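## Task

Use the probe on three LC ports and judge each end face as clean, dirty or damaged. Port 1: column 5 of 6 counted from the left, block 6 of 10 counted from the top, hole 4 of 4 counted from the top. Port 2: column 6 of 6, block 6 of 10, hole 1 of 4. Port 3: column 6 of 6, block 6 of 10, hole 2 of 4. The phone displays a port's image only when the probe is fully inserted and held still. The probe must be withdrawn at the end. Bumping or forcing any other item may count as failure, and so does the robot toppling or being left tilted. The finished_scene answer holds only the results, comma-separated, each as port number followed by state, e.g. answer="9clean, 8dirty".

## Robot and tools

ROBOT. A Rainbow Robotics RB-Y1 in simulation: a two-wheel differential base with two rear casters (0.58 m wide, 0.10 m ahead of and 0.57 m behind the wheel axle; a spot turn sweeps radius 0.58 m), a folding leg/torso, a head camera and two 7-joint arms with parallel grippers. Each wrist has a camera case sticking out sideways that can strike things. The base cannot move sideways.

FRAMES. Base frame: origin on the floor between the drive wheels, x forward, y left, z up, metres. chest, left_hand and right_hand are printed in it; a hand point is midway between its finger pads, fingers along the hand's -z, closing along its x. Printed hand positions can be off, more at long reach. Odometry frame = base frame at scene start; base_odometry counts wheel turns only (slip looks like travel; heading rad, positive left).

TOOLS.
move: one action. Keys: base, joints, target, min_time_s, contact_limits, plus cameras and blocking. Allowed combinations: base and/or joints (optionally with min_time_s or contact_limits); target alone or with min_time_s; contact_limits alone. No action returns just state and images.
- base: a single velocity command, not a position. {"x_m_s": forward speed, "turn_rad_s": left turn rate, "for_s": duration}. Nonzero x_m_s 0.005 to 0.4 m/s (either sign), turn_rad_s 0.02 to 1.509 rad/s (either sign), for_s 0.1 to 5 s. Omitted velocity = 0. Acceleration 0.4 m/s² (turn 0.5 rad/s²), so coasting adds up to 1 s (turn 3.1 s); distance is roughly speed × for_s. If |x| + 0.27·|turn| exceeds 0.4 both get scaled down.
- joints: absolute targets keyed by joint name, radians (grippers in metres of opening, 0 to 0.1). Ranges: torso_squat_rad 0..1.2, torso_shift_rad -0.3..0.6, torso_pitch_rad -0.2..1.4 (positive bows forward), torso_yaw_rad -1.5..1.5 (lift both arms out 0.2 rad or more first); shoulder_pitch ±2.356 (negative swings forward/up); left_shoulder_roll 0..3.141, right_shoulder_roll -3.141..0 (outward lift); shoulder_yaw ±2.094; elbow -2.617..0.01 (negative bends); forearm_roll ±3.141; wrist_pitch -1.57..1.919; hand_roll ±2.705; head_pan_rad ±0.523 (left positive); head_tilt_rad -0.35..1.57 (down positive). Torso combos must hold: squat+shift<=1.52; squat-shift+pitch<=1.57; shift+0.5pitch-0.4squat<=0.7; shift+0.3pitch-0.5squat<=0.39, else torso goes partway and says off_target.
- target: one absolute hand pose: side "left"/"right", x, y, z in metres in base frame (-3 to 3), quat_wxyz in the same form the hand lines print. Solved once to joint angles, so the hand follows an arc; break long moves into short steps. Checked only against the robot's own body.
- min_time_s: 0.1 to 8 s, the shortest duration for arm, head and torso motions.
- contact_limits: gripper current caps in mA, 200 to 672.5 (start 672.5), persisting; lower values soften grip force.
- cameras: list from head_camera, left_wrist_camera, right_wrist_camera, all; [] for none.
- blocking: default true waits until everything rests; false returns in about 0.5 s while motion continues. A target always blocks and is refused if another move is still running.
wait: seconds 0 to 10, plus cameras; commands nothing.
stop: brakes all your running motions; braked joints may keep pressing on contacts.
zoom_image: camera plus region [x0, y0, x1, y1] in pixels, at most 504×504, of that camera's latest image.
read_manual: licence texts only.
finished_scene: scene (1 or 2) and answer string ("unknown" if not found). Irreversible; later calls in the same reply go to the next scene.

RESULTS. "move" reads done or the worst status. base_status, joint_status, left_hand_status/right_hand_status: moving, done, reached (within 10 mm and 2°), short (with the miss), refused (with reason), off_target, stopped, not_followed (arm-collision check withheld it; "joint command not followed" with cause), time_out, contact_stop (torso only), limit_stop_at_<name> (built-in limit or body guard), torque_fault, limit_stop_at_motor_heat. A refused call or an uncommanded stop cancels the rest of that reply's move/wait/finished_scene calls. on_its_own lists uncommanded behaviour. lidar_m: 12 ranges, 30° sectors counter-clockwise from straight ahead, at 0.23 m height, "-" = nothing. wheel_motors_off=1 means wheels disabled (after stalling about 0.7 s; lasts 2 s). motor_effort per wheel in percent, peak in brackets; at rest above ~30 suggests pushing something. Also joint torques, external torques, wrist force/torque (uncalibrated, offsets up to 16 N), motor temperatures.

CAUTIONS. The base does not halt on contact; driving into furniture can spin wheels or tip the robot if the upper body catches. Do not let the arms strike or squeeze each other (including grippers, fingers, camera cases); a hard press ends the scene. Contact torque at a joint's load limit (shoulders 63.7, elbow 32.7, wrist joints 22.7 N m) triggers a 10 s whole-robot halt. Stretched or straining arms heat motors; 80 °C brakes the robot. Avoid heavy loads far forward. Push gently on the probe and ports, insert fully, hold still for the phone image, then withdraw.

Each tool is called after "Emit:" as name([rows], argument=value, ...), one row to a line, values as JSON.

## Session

Emit:
move()

Scene clock: 0.00 s.
Joint torques (N m): no reading
External joint torques (N m): no reading
Motor temperatures (°C): left_arm=[29 28 28 25 31 29 25] | right_arm=[29 28 27 25 30 36 39]
Wrist force (N): no reading
Wrist torque (N m): no reading
Wrist force, peak (N): no reading
base_odometry: x=+0.000 y=+0.000 heading=+0.000
lidar_m: 0.95 1.45 2.01 2.00 2.16 3.23 4.46 3.36 2.63 2.60 1.28 1.38
base_status: not commanded
joint_positions: torso_squat_rad=+0.350 torso_shift_rad=+0.000 torso_pitch_rad=+0.000 torso_yaw_rad=+0.000 left_shoulder_pitch_rad=+0.042 left_shoulder_roll_rad=+0.038 left_shoulder_yaw_rad=-0.001 left_elbow_rad=-0.151 left_forearm_roll_rad=+0.036 left_wrist_pitch_rad=+0.010 left_hand_roll_rad=+0.020 left_gripper_m=+0.101 right_shoulder_pitch_rad=+0.104 right_shoulder_roll_rad=-0.391 right_shoulder_yaw_rad=+0.669 right_elbow_rad=-1.509 right_forearm_roll_rad=+1.751 right_wrist_pitch_rad=+0.691 right_hand_roll_rad=-0.570 right_gripper_m=+0.046 head_pan_rad=+0.000 head_tilt_rad=+0.400
joint_status: not commanded
wheel_motors_off: 0
motor_effort: left_wheel=+0 right_wheel=+1
chest: x=-0.2280 y=-0.0009 z=+1.2475 quat_wxyz=(+1.000, +0.001, +0.000, +0.000) (m; base frame)
left_hand: x=-0.1868 y=+0.2495 z=+0.5641 quat_wxyz=(+0.998, +0.018, -0.051, +0.033) (m; base frame)
right_hand: x=+0.1901 y=-0.1920 z=+0.9338 quat_wxyz=(+0.513, -0.496, -0.487, +0.503) (m; base frame)
pictures: head_camera, left_wrist_camera, right_wrist_camera
Images, in order (width x height): head_camera 896x504, left_wrist_camera 644x364, right_wrist_camera 644x364.

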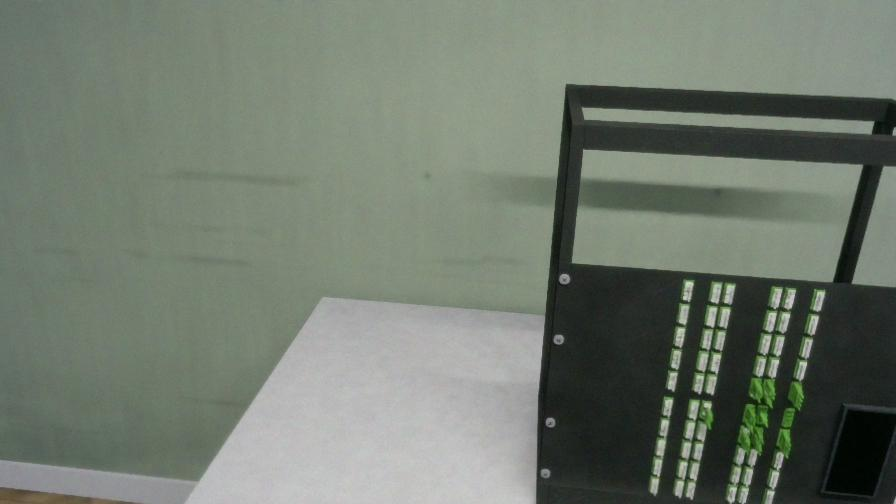

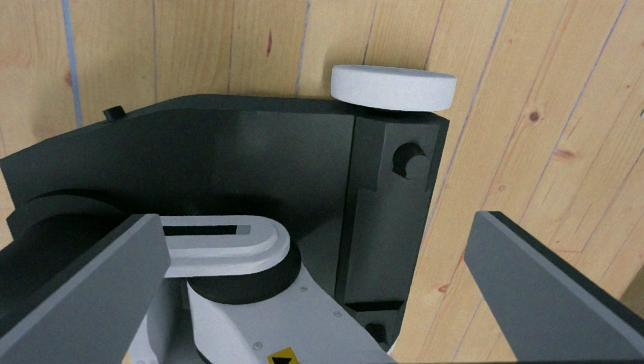

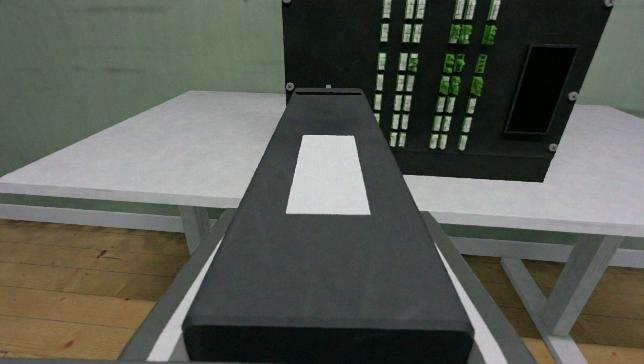

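Emit:
move(target={"side": "right", "x": 0.10, "y": -0.25, "z": 1.04, "quat_wxyz": [0.5,-0.5,-0.5,0.5]}, cameras=[])

Emit:
move(base={"turn_rad_s": -0.3, "for_s": 1.3}, cameras=[])

Emit:
move(base={"x_m_s": 0.2, "for_s": 1.45}, cameras=[])

Emit:
move(base={"turn_rad_s": 0.3, "for_s": 0.95}, joints={"head_tilt_rad": 0.7, "head_pan_rad": -0.2})

Scene clock: 20.10 s.
Joint torques (N m): left_arm=[-0.77 1.31 0.12 -0.01 0.06 -0.31 0.04] | right_arm=[-2.5 -4.84 -4.47 -10.74 1.2 0.96 0]
External joint torques (N m): left_arm=[-0.06 0.11 0.04 -0.01 0.05 -0.02 0.05] | right_arm=[-1.28 0.68 -0.7 -2.13 0.23 0.24 0]
Motor temperatures (°C): left_arm=[29 28 28 25 31 29 25] | right_arm=[29 28 27 26 30 36 39]
Wrist force (N): left_arm=[1.9 -3.7 -3.7] | right_arm=[-1.7 6.7 -1.3]
Wrist torque (N m): left_arm=[0.58 -0.19 -0.16] | right_arm=[0.17 -0.30 -0.11]
Wrist force, peak (N): left_arm=[1.8 -4.5 -4.4] | right_arm=[-1.8 8.3 -1.2]
move: done
base_odometry: x=+0.000 y=+0.000 heading=+0.000
lidar_m: 0.96 1.46 2.03 2.00 2.16 3.22 4.46 3.35 2.63 2.59 1.27 1.37
base_status: not commanded
joint_positions: torso_squat_rad=+0.350 torso_shift_rad=+0.000 torso_pitch_rad=+0.000 torso_yaw_rad=+0.000 left_shoulder_pitch_rad=+0.042 left_shoulder_roll_rad=+0.038 left_shoulder_yaw_rad=-0.001 left_elbow_rad=-0.151 left_forearm_roll_rad=+0.036 left_wrist_pitch_rad=+0.010 left_hand_roll_rad=+0.020 left_gripper_m=+0.101 right_shoulder_pitch_rad=+0.500 right_shoulder_roll_rad=-0.730 right_shoulder_yaw_rad=+0.567 right_elbow_rad=-2.162 right_forearm_roll_rad=+1.591 right_wrist_pitch_rad=+0.670 right_hand_roll_rad=-0.395 right_gripper_m=+0.046 head_pan_rad=+0.000 head_tilt_rad=+0.400
joint_status: all done
wheel_motors_off: 0
motor_effort: left_wheel=+1(3) right_wheel=+1(2)
chest: x=-0.2280 y=-0.0009 z=+1.2475 quat_wxyz=(+1.000, +0.001, +0.000, +0.000) (m; base frame)
left_hand: x=-0.1868 y=+0.2494 z=+0.5642 quat_wxyz=(+0.998, +0.018, -0.051, +0.033) (m; base frame)
right_hand: x=+0.1000 y=-0.2497 z=+1.0396 quat_wxyz=(+0.499, -0.500, -0.501, +0.500) (m; base frame)
right_hand_status: reached (checked arc, planned for 1.0 s): 0 mm and 0.2 deg off.
pictures: none
No camera images: "cameras" was empty.

Scene clock: 22.47 s.
Joint torques (N m): left_arm=[-0.74 2.06 0.22 0.13 0.23 -0.25 -0.03] | right_arm=[-2.38 -5 -4.76 -10.91 1.18 0.9 -0.01]
External joint torques (N m): left_arm=[-0.03 0.86 0.14 0.14 0.23 0.04 -0.03] | right_arm=[-1.15 0.52 -0.99 -2.3 0.21 0.18 -0.01]
Motor temperatures (°C): left_arm=[29 28 28 25 31 29 25] | right_arm=[29 28 27 26 30 36 39]
Wrist force (N): left_arm=[2.5 -4.2 -3.9] | right_arm=[-1.8 7.0 -1.5]
Wrist torque (N m): left_arm=[0.65 -0.08 -0.17] | right_arm=[0.13 -0.32 -0.12]
Wrist force, peak (N): left_arm=[2.5 -4.2 -3.9] | right_arm=[-1.9 7.2 -1.2]
move: done
base_odometry: x=+0.000 y=+0.000 heading=-0.390
lidar_m: 1.34 0.97 1.55 2.00 2.00 2.28 3.90 4.45 3.05 2.60 2.59 1.28
base_status: done (sent for 1.3 of 1.3 s)
joint_positions: torso_squat_rad=+0.350 torso_shift_rad=+0.000 torso_pitch_rad=+0.000 torso_yaw_rad=+0.000 left_shoulder_pitch_rad=+0.042 left_shoulder_roll_rad=+0.038 left_shoulder_yaw_rad=-0.001 left_elbow_rad=-0.151 left_forearm_roll_rad=+0.036 left_wrist_pitch_rad=+0.010 left_hand_roll_rad=+0.020 left_gripper_m=+0.101 right_shoulder_pitch_rad=+0.500 right_shoulder_roll_rad=-0.730 right_shoulder_yaw_rad=+0.567 right_elbow_rad=-2.162 right_forearm_roll_rad=+1.591 right_wrist_pitch_rad=+0.670 right_hand_roll_rad=-0.395 right_gripper_m=+0.046 head_pan_rad=+0.000 head_tilt_rad=+0.400
joint_status: not commanded
wheel_motors_off: 0
motor_effort: left_wheel=+10(33) right_wheel=+5(33)
chest: x=-0.2280 y=-0.0009 z=+1.2475 quat_wxyz=(+1.000, +0.001, +0.000, +0.000) (m; base frame)
left_hand: x=-0.1868 y=+0.2495 z=+0.5641 quat_wxyz=(+0.998, +0.018, -0.051, +0.033) (m; base frame)
right_hand: x=+0.1000 y=-0.2497 z=+1.0396 quat_wxyz=(+0.499, -0.500, -0.501, +0.500) (m; base frame)
pictures: none
No camera images: "cameras" was empty.

Scene clock: 25.00 s.
Joint torques (N m): left_arm=[-0.78 1.77 0.56 0.29 -0.03 -0.12 0.01] | right_arm=[-2.2 -4.91 -4.66 -10.92 1.21 0.95 -0.06]
External joint torques (N m): left_arm=[-0.08 0.56 0.48 0.29 -0.04 0.17 0.02] | right_arm=[-0.98 0.61 -0.88 -2.3 0.24 0.23 -0.05]
Motor temperatures (°C): left_arm=[29 28 28 25 31 29 25] | right_arm=[29 28 27 26 30 36 39]
Wrist force (N): left_arm=[1.7 -3.2 -3.6] | right_arm=[-1.9 6.6 -1.2]
Wrist torque (N m): left_arm=[0.53 -0.20 -0.22] | right_arm=[0.17 -0.34 -0.11]
Wrist force, peak (N): left_arm=[2.1 -4.8 -3.5] | right_arm=[-1.9 7.2 -0.9]
move: done
base_odometry: x=+0.271 y=-0.112 heading=-0.390
lidar_m: 1.08 0.79 0.74 2.09 2.08 2.39 4.03 4.74 2.95 2.51 2.29 1.01
base_status: done (sent for 1.47 of 1.47 s)
joint_positions: torso_squat_rad=+0.350 torso_shift_rad=+0.000 torso_pitch_rad=+0.000 torso_yaw_rad=+0.000 left_shoulder_pitch_rad=+0.042 left_shoulder_roll_rad=+0.038 left_shoulder_yaw_rad=-0.001 left_elbow_rad=-0.151 left_forearm_roll_rad=+0.036 left_wrist_pitch_rad=+0.010 left_hand_roll_rad=+0.020 left_gripper_m=+0.101 right_shoulder_pitch_rad=+0.500 right_shoulder_roll_rad=-0.730 right_shoulder_yaw_rad=+0.567 right_elbow_rad=-2.162 right_forearm_roll_rad=+1.591 right_wrist_pitch_rad=+0.670 right_hand_roll_rad=-0.395 right_gripper_m=+0.046 head_pan_rad=+0.000 head_tilt_rad=+0.400
joint_status: not commanded
wheel_motors_off: 0
motor_effort: left_wheel=-5(35) right_wheel=+8(39)
chest: x=-0.2280 y=-0.0009 z=+1.2475 quat_wxyz=(+1.000, +0.001, +0.000, +0.000) (m; base frame)
left_hand: x=-0.1868 y=+0.2495 z=+0.5641 quat_wxyz=(+0.998, +0.018, -0.051, +0.033) (m; base frame)
right_hand: x=+0.1000 y=-0.2497 z=+1.0397 quat_wxyz=(+0.499, -0.500, -0.501, +0.500) (m; base frame)
pictures: none
No camera images: "cameras" was empty.

Scene clock: 26.93 s.
Joint torques (N m): left_arm=[-0.66 1.85 -0.03 0.24 -0.04 -0.24 -0.09] | right_arm=[-2.16 -4.82 -4.37 -10.92 1.22 0.98 0]
External joint torques (N m): left_arm=[0.05 0.64 -0.11 0.24 -0.05 0.05 -0.08] | right_arm=[-0.94 0.7 -0.6 -2.31 0.24 0.26 0]
Motor temperatures (°C): left_arm=[29 28 28 25 31 29 25] | right_arm=[29 28 27 26 30 36 39]
Wrist force (N): left_arm=[1.7 -3.7 -3.0] | right_arm=[-1.9 6.7 -1.2]
Wrist torque (N m): left_arm=[0.60 -0.17 -0.20] | right_arm=[0.17 -0.33 -0.11]
Wrist force, peak (N): left_arm=[2.5 -4.1 -4.0] | right_arm=[-2.2 7.1 -1.4]
move: done
base_odometry: x=+0.271 y=-0.112 heading=-0.101
lidar_m: 1.07 0.74 1.55 2.08 2.17 2.99 4.74 3.56 2.60 2.50 1.02 1.12
base_status: done (sent for 0.97 of 0.97 s)
joint_positions: torso_squat_rad=+0.350 torso_shift_rad=+0.000 torso_pitch_rad=+0.000 torso_yaw_rad=+0.000 left_shoulder_pitch_rad=+0.042 left_shoulder_roll_rad=+0.038 left_shoulder_yaw_rad=-0.001 left_elbow_rad=-0.151 left_forearm_roll_rad=+0.036 left_wrist_pitch_rad=+0.010 left_hand_roll_rad=+0.020 left_gripper_m=+0.101 right_shoulder_pitch_rad=+0.500 right_shoulder_roll_rad=-0.730 right_shoulder_yaw_rad=+0.567 right_elbow_rad=-2.162 right_forearm_roll_rad=+1.591 right_wrist_pitch_rad=+0.670 right_hand_roll_rad=-0.395 right_gripper_m=+0.046 head_pan_rad=-0.200 head_tilt_rad=+0.700
joint_status: all done
wheel_motors_off: 0
motor_effort: left_wheel=-2(34) right_wheel=+4(33)
chest: x=-0.2280 y=-0.0009 z=+1.2475 quat_wxyz=(+1.000, +0.001, +0.000, +0.000) (m; base frame)
left_hand: x=-0.1868 y=+0.2495 z=+0.5642 quat_wxyz=(+0.998, +0.018, -0.051, +0.033) (m; base frame)
right_hand: x=+0.1000 y=-0.2497 z=+1.0397 quat_wxyz=(+0.499, -0.500, -0.501, +0.500) (m; base frame)
pictures: head_camera, left_wrist_camera, right_wrist_camera
Images, in order (width x height): head_camera 896x504, left_wrist_camera 644x364, right_wrist_camera 644x364.

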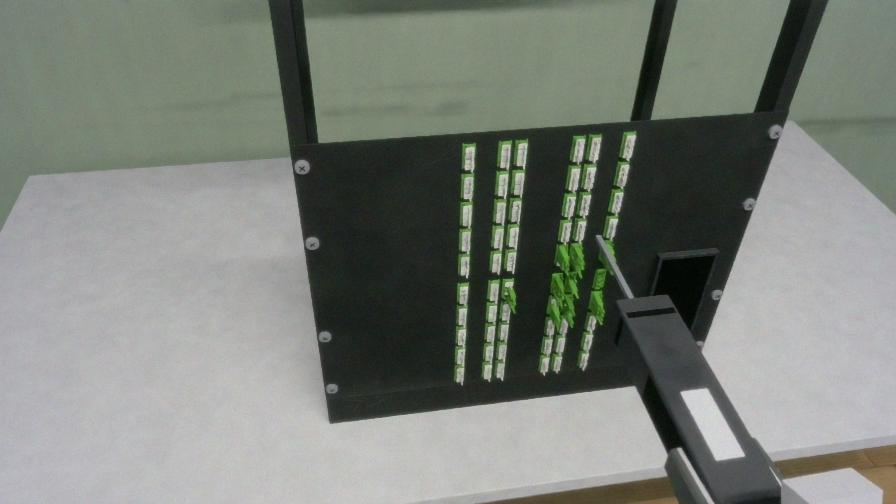

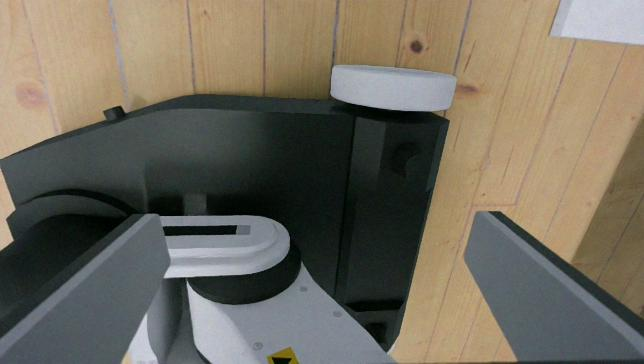

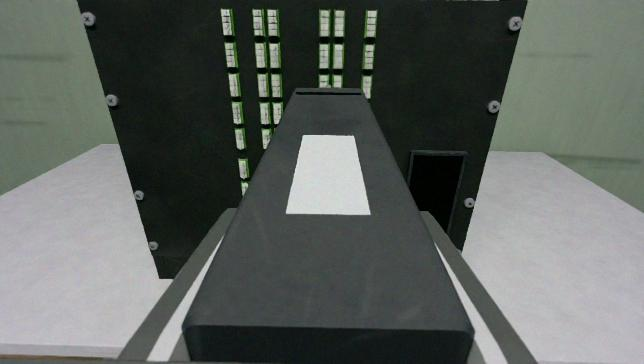

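Emit:
move(joints={"torso_squat_rad": 0.75, "left_shoulder_pitch_rad": 0.5, "left_shoulder_roll_rad": 0.4, "left_elbow_rad": -2.0, "head_pan_rad": -0.35, "right_gripper_m": 0.03}, cameras=[])

Emit:
move(target={"side": "left", "x": 0.15, "y": 0.05, "z": 1.05, "quat_wxyz": [-0.3438,-0.3296,0.6084,0.6347]}, min_time_s=2.5, cameras=[])

Emit:
move(target={"side": "left", "x": 0.235, "y": -0.07, "z": 1.03, "quat_wxyz": [-0.3438,-0.3296,0.6084,0.6347]}, min_time_s=2)

Emit:
zoom_image(camera="right_wrist_camera", region=[270, 120, 390, 230])

Emit:
zoom_image(camera="right_wrist_camera", region=[290, 60, 410, 110])

Scene clock: 41.77 s.
Joint torques (N m): left_arm=[-1.51 6.16 4.41 -9.19 0.06 -1.5 0.1] | right_arm=[-1.92 -5.03 -4.65 -10.87 1.27 1 0]
External joint torques (N m): left_arm=[1.35 0.73 0.09 -0.06 0.02 0.24 0.15] | right_arm=[-0.7 0.49 -0.87 -2.25 0.3 0.28 0.01]
Motor temperatures (°C): left_arm=[29 28 28 25 31 29 25] | right_arm=[29 28 27 26 30 36 39]
Wrist force (N): left_arm=[-3.6 -6.5 2.0] | right_arm=[-1.6 6.3 -1.4]
Wrist torque (N m): left_arm=[0.92 -0.46 -0.16] | right_arm=[0.24 -0.30 -0.13]
Wrist force, peak (N): left_arm=[-3.6 -6.5 2.0] | right_arm=[-1.9 7.2 -1.5]
move: off_target
base_odometry: x=+0.271 y=-0.112 heading=-0.101
lidar_m: 1.08 0.73 1.56 2.08 2.17 2.99 4.74 3.58 2.61 2.51 1.03 1.13
base_status: not commanded
joint_positions: torso_squat_rad=+0.750 torso_shift_rad=+0.000 torso_pitch_rad=+0.000 torso_yaw_rad=+0.000 left_shoulder_pitch_rad=+0.500 left_shoulder_roll_rad=+0.400 left_shoulder_yaw_rad=-0.001 left_elbow_rad=-2.000 left_forearm_roll_rad=+0.036 left_wrist_pitch_rad=+0.010 left_hand_roll_rad=+0.020 left_gripper_m=+0.101 right_shoulder_pitch_rad=+0.500 right_shoulder_roll_rad=-0.730 right_shoulder_yaw_rad=+0.567 right_elbow_rad=-2.162 right_forearm_roll_rad=+1.591 right_wrist_pitch_rad=+0.670 right_hand_roll_rad=-0.395 right_gripper_m=+0.046 head_pan_rad=-0.350 head_tilt_rad=+0.700
joint_status: right_gripper_m off_target (ended at +0.046, target +0.030); the others done
wheel_motors_off: 0
motor_effort: left_wheel=-1(4) right_wheel=+6(6)
chest: x=-0.2280 y=-0.0008 z=+1.1021 quat_wxyz=(+1.000, +0.001, +0.000, +0.000) (m; base frame)
left_hand: x=+0.1500 y=+0.3351 z=+0.8793 quat_wxyz=(+0.726, +0.117, -0.667, -0.122) (m; base frame)
right_hand: x=+0.1000 y=-0.2495 z=+0.8943 quat_wxyz=(+0.499, -0.500, -0.501, +0.500) (m; base frame)
pictures: none
No camera images: "cameras" was empty.

Scene clock: 44.60 s.
Joint torques (N m): left_arm=[-11.2 5.06 5.34 -7.71 -0.88 -0.93 -0.2] | right_arm=[-2.06 -5.38 -4.56 -10.87 1.25 1.03 -0.02]
External joint torques (N m): left_arm=[-2.38 1.52 -0.68 -0.52 0 0.24 -0.21] | right_arm=[-0.84 0.14 -0.79 -2.25 0.28 0.32 -0.01]
Motor temperatures (°C): left_arm=[29 28 28 25 31 29 25] | right_arm=[29 28 27 26 30 36 39]
Wrist force (N): left_arm=[2.3 -10.0 2.0] | right_arm=[-1.6 6.4 -1.4]
Wrist torque (N m): left_arm=[1.03 -0.11 -0.23] | right_arm=[0.20 -0.29 -0.12]
Wrist force, peak (N): left_arm=[2.9 -10.0 2.5] | right_arm=[-1.8 6.8 -1.6]
move: done
base_odometry: x=+0.271 y=-0.112 heading=-0.101
lidar_m: 1.07 0.74 1.55 2.08 2.17 2.99 4.73 3.58 2.60 2.51 1.02 1.12
base_status: not commanded
joint_positions: torso_squat_rad=+0.750 torso_shift_rad=+0.000 torso_pitch_rad=+0.000 torso_yaw_rad=+0.000 left_shoulder_pitch_rad=-0.191 left_shoulder_roll_rad=+0.769 left_shoulder_yaw_rad=-0.676 left_elbow_rad=-2.504 left_forearm_roll_rad=-0.228 left_wrist_pitch_rad=+0.740 left_hand_roll_rad=-0.675 left_gripper_m=+0.101 right_shoulder_pitch_rad=+0.500 right_shoulder_roll_rad=-0.730 right_shoulder_yaw_rad=+0.567 right_elbow_rad=-2.162 right_forearm_roll_rad=+1.591 right_wrist_pitch_rad=+0.670 right_hand_roll_rad=-0.395 right_gripper_m=+0.046 head_pan_rad=-0.350 head_tilt_rad=+0.700
joint_status: all done
wheel_motors_off: 0
motor_effort: left_wheel=-4(4) right_wheel=+6(7)
chest: x=-0.2280 y=-0.0008 z=+1.1021 quat_wxyz=(+1.000, +0.001, +0.000, +0.000) (m; base frame)
left_hand: x=+0.1499 y=+0.0501 z=+1.0497 quat_wxyz=(+0.344, +0.330, -0.609, -0.635) (m; base frame)
left_hand_status: reached (checked arc, planned for 2.5 s): 0 mm and 0.0 deg off.
right_hand: x=+0.1000 y=-0.2495 z=+0.8943 quat_wxyz=(+0.499, -0.500, -0.501, +0.500) (m; base frame)
pictures: none
No camera images: "cameras" was empty.

Scene clock: 46.93 s.
Joint torques (N m): left_arm=[-16.9 -1.58 5.96 -7.17 -0.91 -1.19 -0.35] | right_arm=[-2.03 -5.17 -4.65 -10.93 1.23 1.01 -0.08]
External joint torques (N m): left_arm=[-3.16 -0.36 -0.38 0.68 -0.06 0.02 -0.36] | right_arm=[-0.81 0.35 -0.88 -2.31 0.25 0.3 -0.07]
Motor temperatures (°C): left_arm=[29 28 28 25 31 29 25] | right_arm=[29 28 27 26 30 36 39]
Wrist force (N): left_arm=[2.3 -9.8 1.9] | right_arm=[-1.6 6.5 -1.6]
Wrist torque (N m): left_arm=[0.96 -0.07 -0.24] | right_arm=[0.19 -0.29 -0.12]
Wrist force, peak (N): left_arm=[2.6 -10.4 2.8] | right_arm=[-1.8 6.6 -1.6]
move: done
base_odometry: x=+0.271 y=-0.112 heading=-0.101
lidar_m: 1.07 0.74 1.56 2.08 2.17 2.99 4.74 3.57 2.61 2.51 1.02 1.11
base_status: not commanded
joint_positions: torso_squat_rad=+0.750 torso_shift_rad=+0.000 torso_pitch_rad=+0.000 torso_yaw_rad=+0.000 left_shoulder_pitch_rad=-0.521 left_shoulder_roll_rad=+0.336 left_shoulder_yaw_rad=-0.796 left_elbow_rad=-1.972 left_forearm_roll_rad=-0.311 left_wrist_pitch_rad=+0.733 left_hand_roll_rad=-0.707 left_gripper_m=+0.101 right_shoulder_pitch_rad=+0.500 right_shoulder_roll_rad=-0.730 right_shoulder_yaw_rad=+0.567 right_elbow_rad=-2.162 right_forearm_roll_rad=+1.591 right_wrist_pitch_rad=+0.670 right_hand_roll_rad=-0.395 right_gripper_m=+0.046 head_pan_rad=-0.350 head_tilt_rad=+0.700
joint_status: all done
wheel_motors_off: 0
motor_effort: left_wheel=-1(4) right_wheel=+6(7)
chest: x=-0.2280 y=-0.0008 z=+1.1021 quat_wxyz=(+1.000, +0.001, +0.000, +0.000) (m; base frame)
left_hand: x=+0.2345 y=-0.0696 z=+1.0298 quat_wxyz=(+0.344, +0.329, -0.608, -0.635) (m; base frame)
left_hand_status: reached (checked arc, planned for 2.0 s): 1 mm and 0.1 deg off.
right_hand: x=+0.1000 y=-0.2495 z=+0.8943 quat_wxyz=(+0.499, -0.500, -0.501, +0.500) (m; base frame)
pictures: head_camera, left_wrist_camera, right_wrist_camera
Images, in order (width x height): head_camera 896x504, left_wrist_camera 644x364, right_wrist_camera 644x364.

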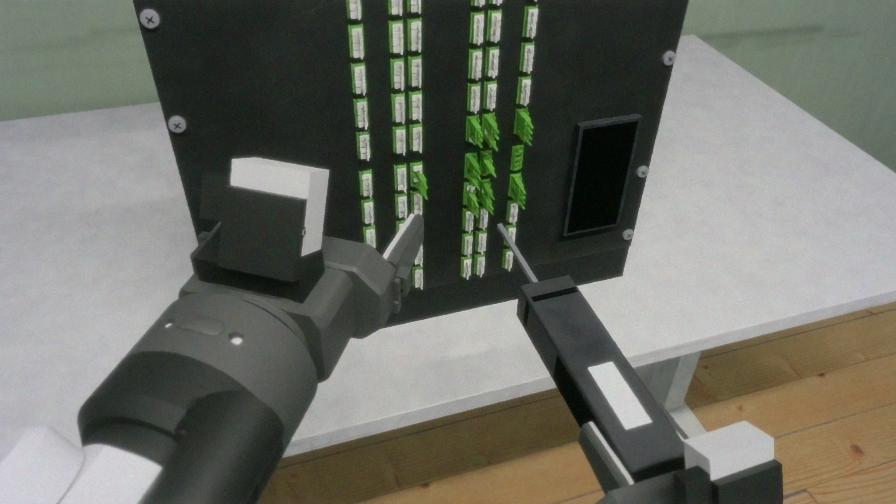

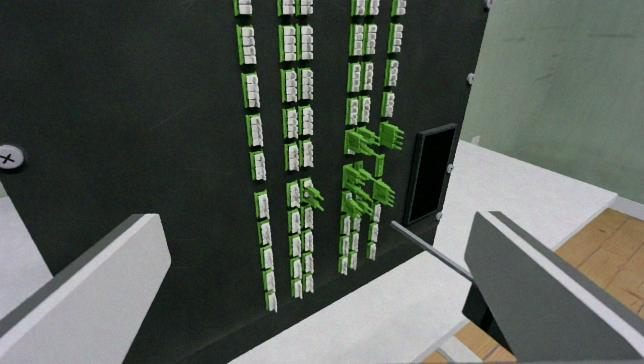

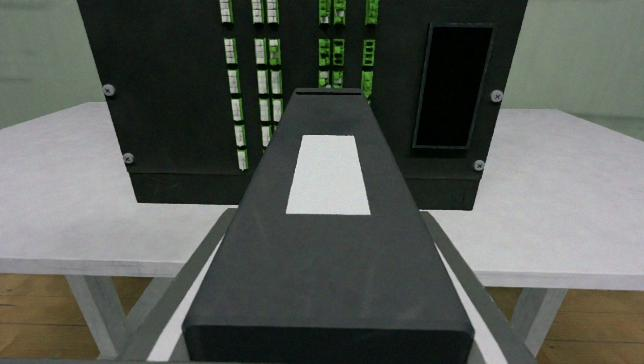

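Scaled by 4.200 from the camera's 644x364 image, which has a finer 1265x715 frame.

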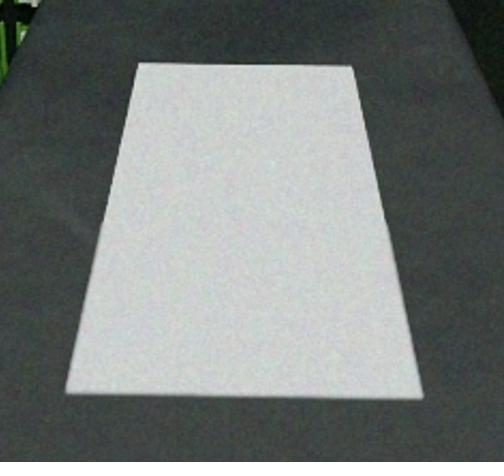

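Scaled by 4.200 from the camera's 644x364 image, which has a finer 1265x715 frame.

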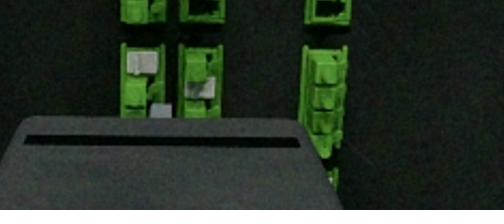

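Emit:
zoom_image(camera="right_wrist_camera", region=[60, 0, 180, 90])

Emit:
zoom_image(camera="right_wrist_camera", region=[80, 140, 200, 230])

Emit:
zoom_image(camera="right_wrist_camera", region=[440, 0, 560, 90])

Emit:
zoom_image(camera="right_wrist_camera", region=[420, 140, 540, 230])

Scaled by 4.200 from the camera's 644x364 image, which has a finer 1265x715 frame.

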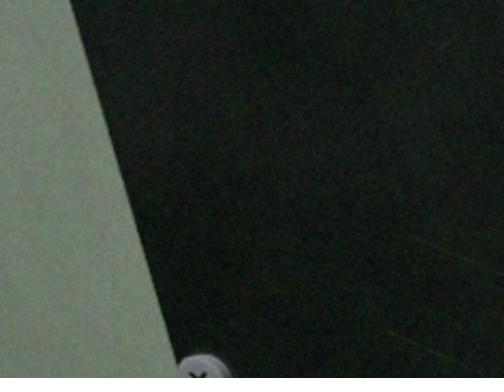

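Scaled by 4.200 from the camera's 644x364 image, which has a finer 1265x715 frame.

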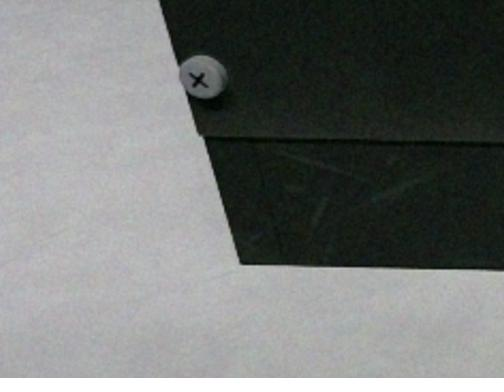

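Scaled by 4.200 from the camera's 644x364 image, which has a finer 1265x715 frame.

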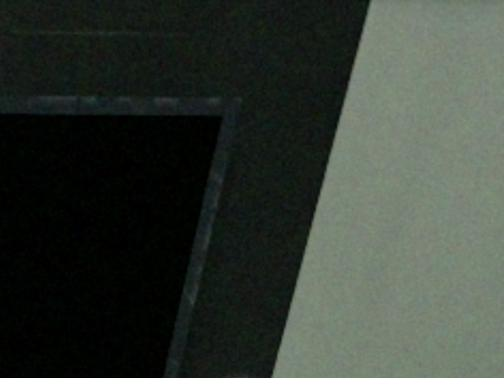

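Scaled by 4.200 from the camera's 644x364 image, which has a finer 1265x715 frame.

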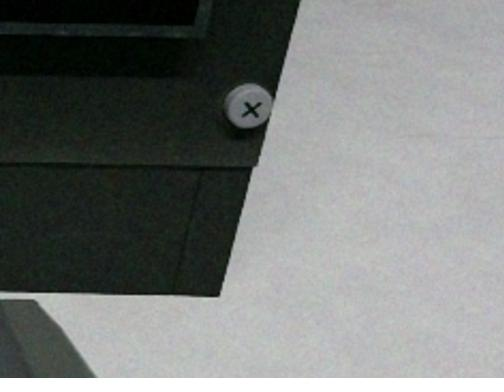

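Emit:
move(target={"side": "right", "x": 0.125, "y": -0.258, "z": 0.907, "quat_wxyz": [0.5044,-0.5009,-0.4956,0.4991]}, min_time_s=1)

Emit:
zoom_image(camera="right_wrist_camera", region=[300, 40, 380, 100])

Emit:
zoom_image(camera="left_wrist_camera", region=[330, 110, 430, 230])

Scene clock: 70.37 s.
Joint torques (N m): left_arm=[-16.87 -1.88 6.07 -7.48 -0.99 -1.28 -0.44] | right_arm=[-4.3 -5 -5.72 -11.39 1.17 0.32 0.15]
External joint torques (N m): left_arm=[-3.13 -0.66 -0.28 0.37 -0.14 -0.07 -0.45] | right_arm=[-1.92 0.77 -1.35 -2.76 0.2 -0.17 0.15]
Motor temperatures (°C): left_arm=[29 28 28 25 31 29 25] | right_arm=[29 28 27 26 30 36 39]
Wrist force (N): left_arm=[1.9 -10.5 1.8] | right_arm=[-1.8 6.2 -1.7]
Wrist torque (N m): left_arm=[1.05 -0.18 -0.25] | right_arm=[0.18 -0.33 -0.10]
Wrist force, peak (N): left_arm=[2.5 -10.8 2.7] | right_arm=[-1.4 6.8 -1.7]
move: done
base_odometry: x=+0.271 y=-0.112 heading=-0.101
lidar_m: 1.08 0.75 1.56 2.09 2.18 2.99 4.74 3.57 2.59 2.51 1.02 1.12
base_status: not commanded
joint_positions: torso_squat_rad=+0.750 torso_shift_rad=+0.000 torso_pitch_rad=+0.000 torso_yaw_rad=+0.000 left_shoulder_pitch_rad=-0.521 left_shoulder_roll_rad=+0.336 left_shoulder_yaw_rad=-0.796 left_elbow_rad=-1.972 left_forearm_roll_rad=-0.311 left_wrist_pitch_rad=+0.733 left_hand_roll_rad=-0.707 left_gripper_m=+0.101 right_shoulder_pitch_rad=+0.444 right_shoulder_roll_rad=-0.724 right_shoulder_yaw_rad=+0.509 right_elbow_rad=-2.178 right_forearm_roll_rad=+1.423 right_wrist_pitch_rad=+0.629 right_hand_roll_rad=-0.269 right_gripper_m=+0.046 head_pan_rad=-0.350 head_tilt_rad=+0.700
joint_status: all done
wheel_motors_off: 0
motor_effort: left_wheel=-1(5) right_wheel=+6(7)
chest: x=-0.2280 y=-0.0008 z=+1.1021 quat_wxyz=(+1.000, +0.001, +0.000, +0.000) (m; base frame)
left_hand: x=+0.2345 y=-0.0696 z=+1.0298 quat_wxyz=(+0.344, +0.329, -0.608, -0.635) (m; base frame)
right_hand: x=+0.1247 y=-0.2579 z=+0.9065 quat_wxyz=(+0.504, -0.501, -0.496, +0.499) (m; base frame)
right_hand_status: reached (checked arc, planned for 1.0 s): 1 mm and 0.1 deg off.
pictures: head_camera, left_wrist_camera, right_wrist_camera
Images, in order (width x height): head_camera 896x504, left_wrist_camera 644x364, right_wrist_camera 644x364.

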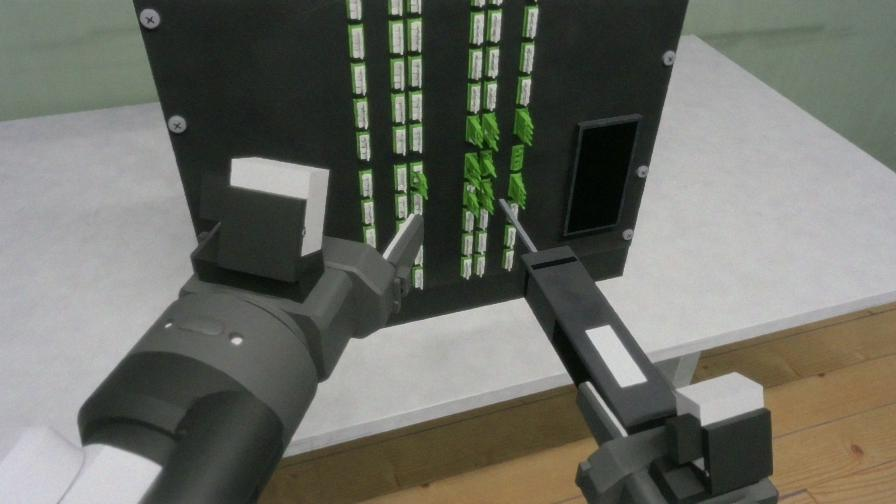

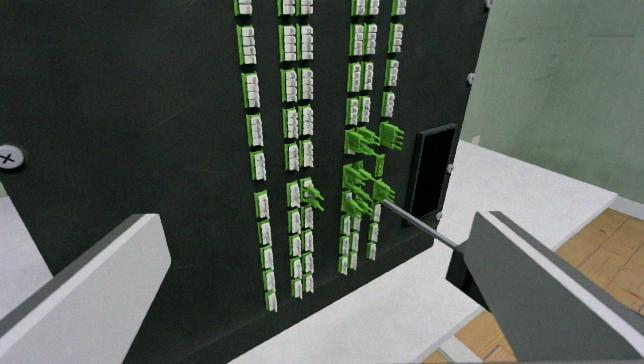

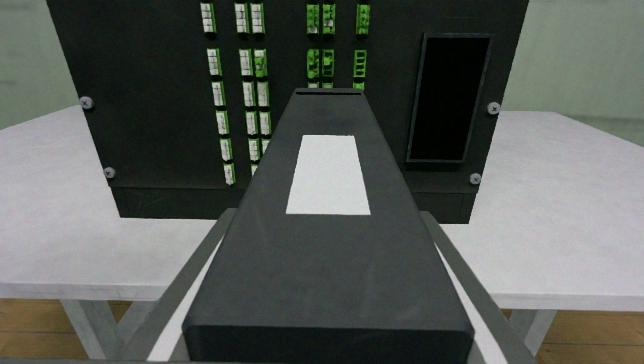

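Scaled by 6.300 from the camera's 644x364 image, which has a finer 1265x715 frame.

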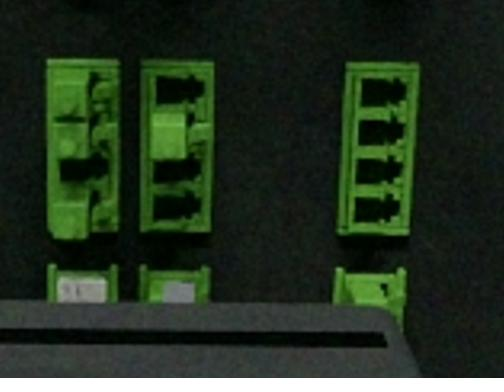

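Scaled by 4.200 from the camera's 644x364 image, which has a finer 1265x715 frame.

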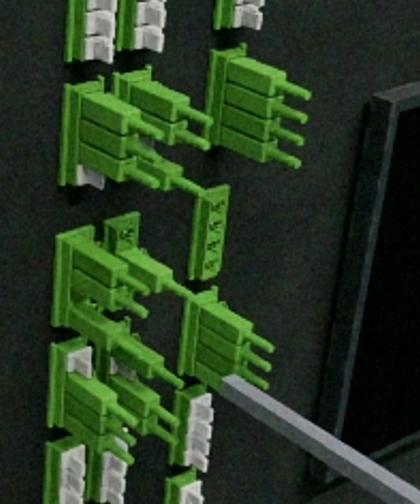

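Emit:
move(target={"side": "right", "x": 0.145, "y": -0.2564, "z": 0.914, "quat_wxyz": [0.5044,-0.5009,-0.4956,0.4991]}, min_time_s=1, cameras=["left_wrist_camera","right_wrist_camera"])

Emit:
zoom_image(camera="right_wrist_camera", region=[318, 67, 340, 89])

Emit:
zoom_image(camera="left_wrist_camera", region=[340, 140, 400, 200])

Scene clock: 86.80 s.
Joint torques (N m): left_arm=[-16.83 -1.67 5.73 -7.33 -0.92 -1.21 -0.28] | right_arm=[-5.56 -5.01 -6.18 -10.3 1.05 0.11 0.22]
External joint torques (N m): left_arm=[-3.09 -0.45 -0.62 0.52 -0.06 0 -0.29] | right_arm=[-2.09 0.79 -1.47 -1.66 0.06 -0.21 0.23]
Motor temperatures (°C): left_arm=[29 28 28 25 31 29 25] | right_arm=[29 28 27 26 30 36 39]
Wrist force (N): left_arm=[2.2 -9.9 2.3] | right_arm=[-1.4 6.5 -1.9]
Wrist torque (N m): left_arm=[1.01 -0.10 -0.25] | right_arm=[0.14 -0.32 -0.12]
Wrist force, peak (N): left_arm=[2.7 -10.4 2.5] | right_arm=[-1.7 6.6 -1.8]
move: done
base_odometry: x=+0.271 y=-0.112 heading=-0.101
lidar_m: 1.07 0.74 1.55 2.08 2.18 2.99 4.74 3.57 2.60 2.52 1.03 1.12
base_status: not commanded
joint_positions: torso_squat_rad=+0.750 torso_shift_rad=+0.000 torso_pitch_rad=+0.000 torso_yaw_rad=+0.000 left_shoulder_pitch_rad=-0.521 left_shoulder_roll_rad=+0.336 left_shoulder_yaw_rad=-0.796 left_elbow_rad=-1.972 left_forearm_roll_rad=-0.311 left_wrist_pitch_rad=+0.733 left_hand_roll_rad=-0.707 left_gripper_m=+0.101 right_shoulder_pitch_rad=+0.378 right_shoulder_roll_rad=-0.711 right_shoulder_yaw_rad=+0.495 right_elbow_rad=-2.169 right_forearm_roll_rad=+1.308 right_wrist_pitch_rad=+0.619 right_hand_roll_rad=-0.174 right_gripper_m=+0.046 head_pan_rad=-0.350 head_tilt_rad=+0.700
joint_status: all done
wheel_motors_off: 0
motor_effort: left_wheel=-1(4) right_wheel=+6(7)
chest: x=-0.2280 y=-0.0008 z=+1.1021 quat_wxyz=(+1.000, +0.001, +0.000, +0.000) (m; base frame)
left_hand: x=+0.2345 y=-0.0696 z=+1.0298 quat_wxyz=(+0.344, +0.329, -0.608, -0.635) (m; base frame)
right_hand: x=+0.1448 y=-0.2564 z=+0.9136 quat_wxyz=(+0.504, -0.501, -0.496, +0.499) (m; base frame)
right_hand_status: reached (checked arc, planned for 1.0 s): 0 mm and 0.0 deg off.
pictures: left_wrist_camera, right_wrist_camera
Images, in order (width x height): left_wrist_camera 644x364, right_wrist_camera 644x364.

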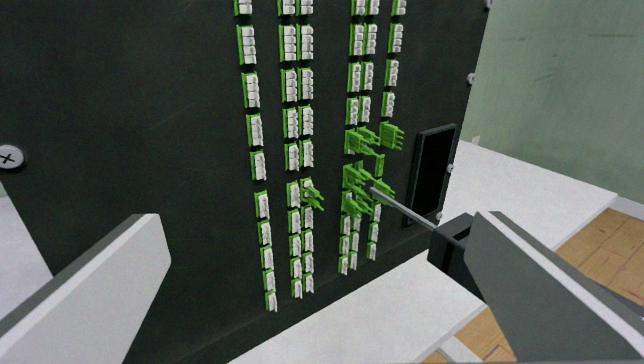

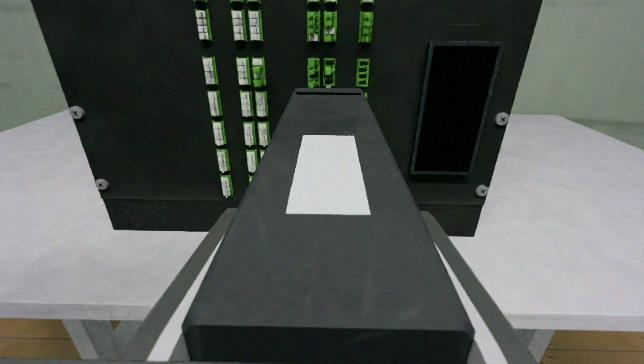

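Scaled by 22.909 from the camera's 644x364 image, which has a finer 1265x715 frame.

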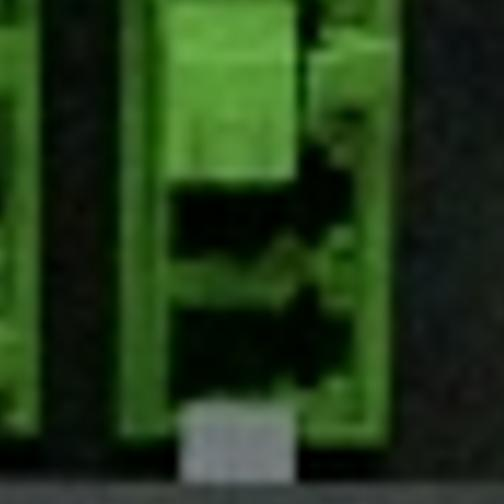

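Scaled by 8.400 from the camera's 644x364 image, which has a finer 1265x715 frame.

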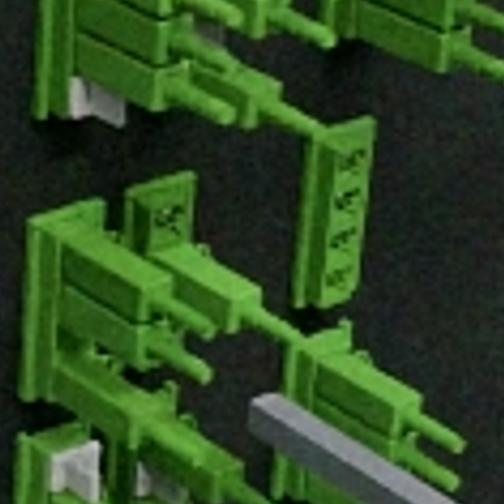

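Emit:
move(target={"side": "right", "x": 0.158, "y": -0.2557, "z": 0.914, "quat_wxyz": [0.5044,-0.5009,-0.4956,0.4991]}, min_time_s=1, cameras=["left_wrist_camera","right_wrist_camera"])

Emit:
zoom_image(camera="right_wrist_camera", region=[318, 67, 340, 89])

Emit:
zoom_image(camera="left_wrist_camera", region=[340, 150, 380, 190])

Scene clock: 95.33 s.
Joint torques (N m): left_arm=[-16.93 -1.95 6.22 -7.34 -0.82 -1.39 -0.24] | right_arm=[-6.41 -5.14 -6.44 -10.25 1.03 0.08 0.16]
External joint torques (N m): left_arm=[-3.19 -0.73 -0.12 0.51 0.03 -0.18 -0.25] | right_arm=[-2.24 0.69 -1.54 -1.65 0.03 -0.19 0.17]
Motor temperatures (°C): left_arm=[29 28 28 25 31 29 25] | right_arm=[29 28 27 26 30 36 39]
Wrist force (N): left_arm=[2.8 -9.6 2.7] | right_arm=[-1.6 6.2 -1.7]
Wrist torque (N m): left_arm=[0.98 -0.02 -0.26] | right_arm=[0.19 -0.33 -0.14]
Wrist force, peak (N): left_arm=[2.6 -10.5 2.6] | right_arm=[-1.6 7.0 -1.7]
move: done
base_odometry: x=+0.271 y=-0.112 heading=-0.101
lidar_m: 1.07 0.74 1.55 2.08 2.17 2.99 4.74 3.57 2.60 2.51 1.02 1.12
base_status: not commanded
joint_positions: torso_squat_rad=+0.750 torso_shift_rad=+0.000 torso_pitch_rad=+0.000 torso_yaw_rad=+0.000 left_shoulder_pitch_rad=-0.521 left_shoulder_roll_rad=+0.336 left_shoulder_yaw_rad=-0.796 left_elbow_rad=-1.972 left_forearm_roll_rad=-0.311 left_wrist_pitch_rad=+0.733 left_hand_roll_rad=-0.707 left_gripper_m=+0.101 right_shoulder_pitch_rad=+0.334 right_shoulder_roll_rad=-0.701 right_shoulder_yaw_rad=+0.492 right_elbow_rad=-2.143 right_forearm_roll_rad=+1.266 right_wrist_pitch_rad=+0.615 right_hand_roll_rad=-0.146 right_gripper_m=+0.046 head_pan_rad=-0.350 head_tilt_rad=+0.700
joint_status: all done
wheel_motors_off: 0
motor_effort: left_wheel=-4(4) right_wheel=+6(6)
chest: x=-0.2280 y=-0.0008 z=+1.1021 quat_wxyz=(+1.000, +0.001, +0.000, +0.000) (m; base frame)
left_hand: x=+0.2345 y=-0.0696 z=+1.0298 quat_wxyz=(+0.344, +0.329, -0.608, -0.635) (m; base frame)
right_hand: x=+0.1571 y=-0.2556 z=+0.9141 quat_wxyz=(+0.504, -0.501, -0.496, +0.499) (m; base frame)
right_hand_status: reached (checked arc, planned for 1.0 s): 1 mm and 0.1 deg off.
pictures: left_wrist_camera, right_wrist_camera
Images, in order (width x height): left_wrist_camera 644x364, right_wrist_camera 644x364.

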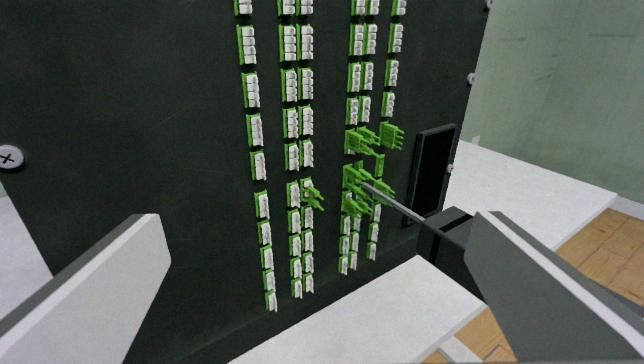

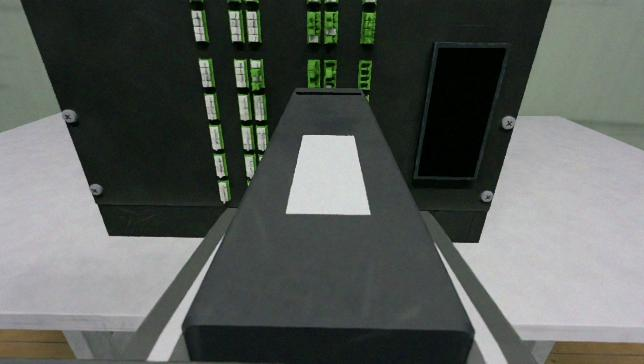

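Scaled by 22.909 from the camera's 644x364 image, which has a finer 1265x715 frame.

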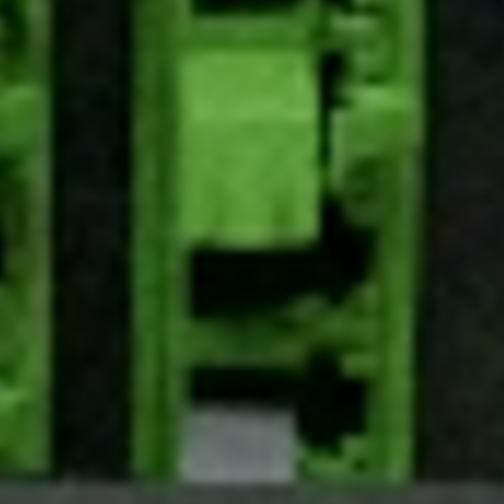

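Scaled by 12.600 from the camera's 644x364 image, which has a finer 1265x715 frame.

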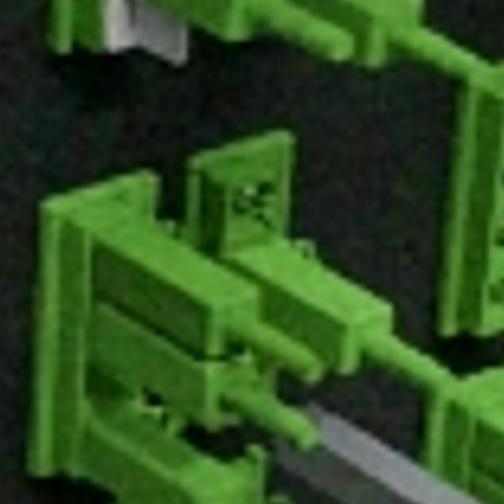

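Emit:
move(target={"side": "right", "x": 0.166, "y": -0.2560, "z": 0.9137, "quat_wxyz": [0.5044,-0.5009,-0.4956,0.4991]}, min_time_s=1, cameras=["left_wrist_camera","right_wrist_camera"])

Emit:
zoom_image(camera="right_wrist_camera", region=[318, 67, 340, 89])

Emit:
zoom_image(camera="left_wrist_camera", region=[340, 150, 380, 190])

Scene clock: 114.43 s.
Joint torques (N m): left_arm=[-16.84 -2.21 5.88 -7.54 -0.96 -1.08 -0.45] | right_arm=[-8.41 -4.98 -7.42 -8.96 0.58 -0.04 0.22]
External joint torques (N m): left_arm=[-3.1 -0.99 -0.47 0.3 -0.11 0.13 -0.46] | right_arm=[-3.78 0.9 -2.38 -0.39 -0.42 -0.28 0.22]
Motor temperatures (°C): left_arm=[29 28 28 25 31 29 25] | right_arm=[29 28 27 26 30 36 39]
Wrist force (N): left_arm=[1.8 -9.7 2.1] | right_arm=[-1.6 4.7 10.9]
Wrist torque (N m): left_arm=[0.96 -0.13 -0.25] | right_arm=[-0.47 -0.41 -0.13]
Wrist force, peak (N): left_arm=[2.4 -10.5 2.7] | right_arm=[-1.9 4.4 13.2]
move: done
base_odometry: x=+0.271 y=-0.112 heading=-0.101
lidar_m: 1.06 0.74 1.55 2.08 2.17 2.99 4.74 3.56 2.61 2.51 1.02 1.12
base_status: not commanded
joint_positions: torso_squat_rad=+0.750 torso_shift_rad=+0.000 torso_pitch_rad=+0.000 torso_yaw_rad=+0.000 left_shoulder_pitch_rad=-0.521 left_shoulder_roll_rad=+0.336 left_shoulder_yaw_rad=-0.796 left_elbow_rad=-1.972 left_forearm_roll_rad=-0.311 left_wrist_pitch_rad=+0.733 left_hand_roll_rad=-0.707 left_gripper_m=+0.101 right_shoulder_pitch_rad=+0.306 right_shoulder_roll_rad=-0.696 right_shoulder_yaw_rad=+0.490 right_elbow_rad=-2.122 right_forearm_roll_rad=+1.242 right_wrist_pitch_rad=+0.612 right_hand_roll_rad=-0.133 right_gripper_m=+0.046 head_pan_rad=-0.350 head_tilt_rad=+0.700
joint_status: all done
wheel_motors_off: 0
motor_effort: left_wheel=-3(5) right_wheel=+6(7)
chest: x=-0.2281 y=-0.0008 z=+1.1021 quat_wxyz=(+1.000, +0.001, +0.000, +0.000) (m; base frame)
left_hand: x=+0.2345 y=-0.0696 z=+1.0298 quat_wxyz=(+0.344, +0.329, -0.608, -0.635) (m; base frame)
right_hand: x=+0.1653 y=-0.2559 z=+0.9135 quat_wxyz=(+0.505, -0.501, -0.496, +0.499) (m; base frame)
right_hand_status: reached (checked arc, planned for 1.0 s): 1 mm and 0.0 deg off.
pictures: left_wrist_camera, right_wrist_camera
Images, in order (width x height): left_wrist_camera 644x364, right_wrist_camera 644x364.

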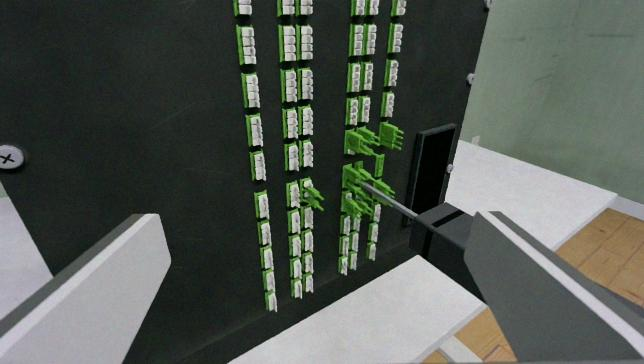

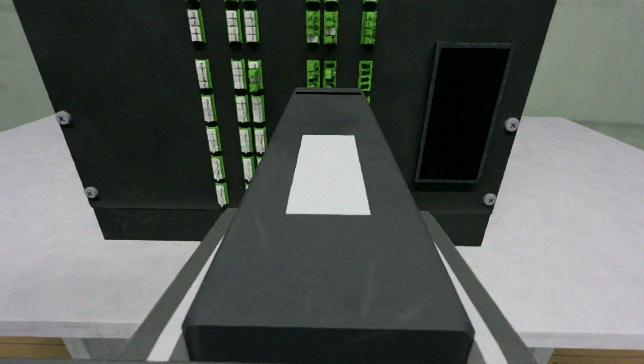

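Scaled by 22.909 from the camera's 644x364 image, which has a finer 1265x715 frame.

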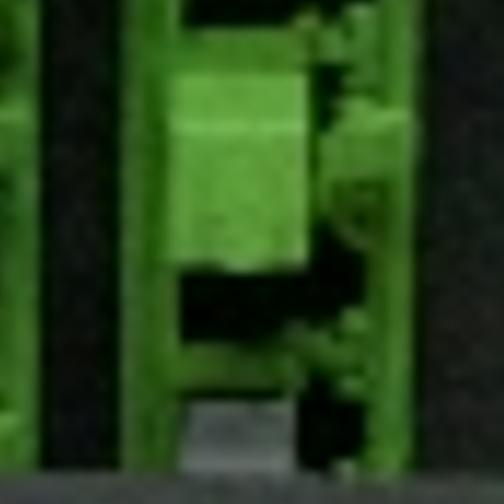

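Scaled by 12.600 from the camera's 644x364 image, which has a finer 1265x715 frame.

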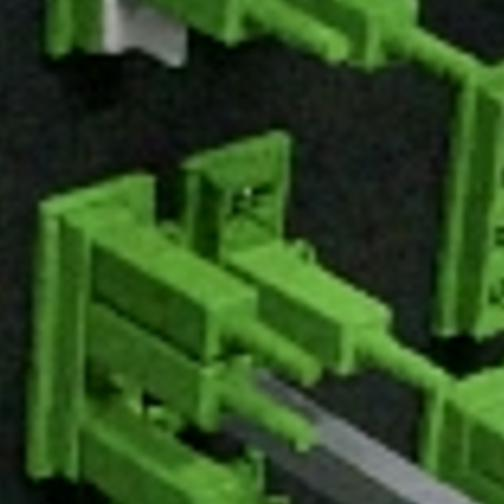

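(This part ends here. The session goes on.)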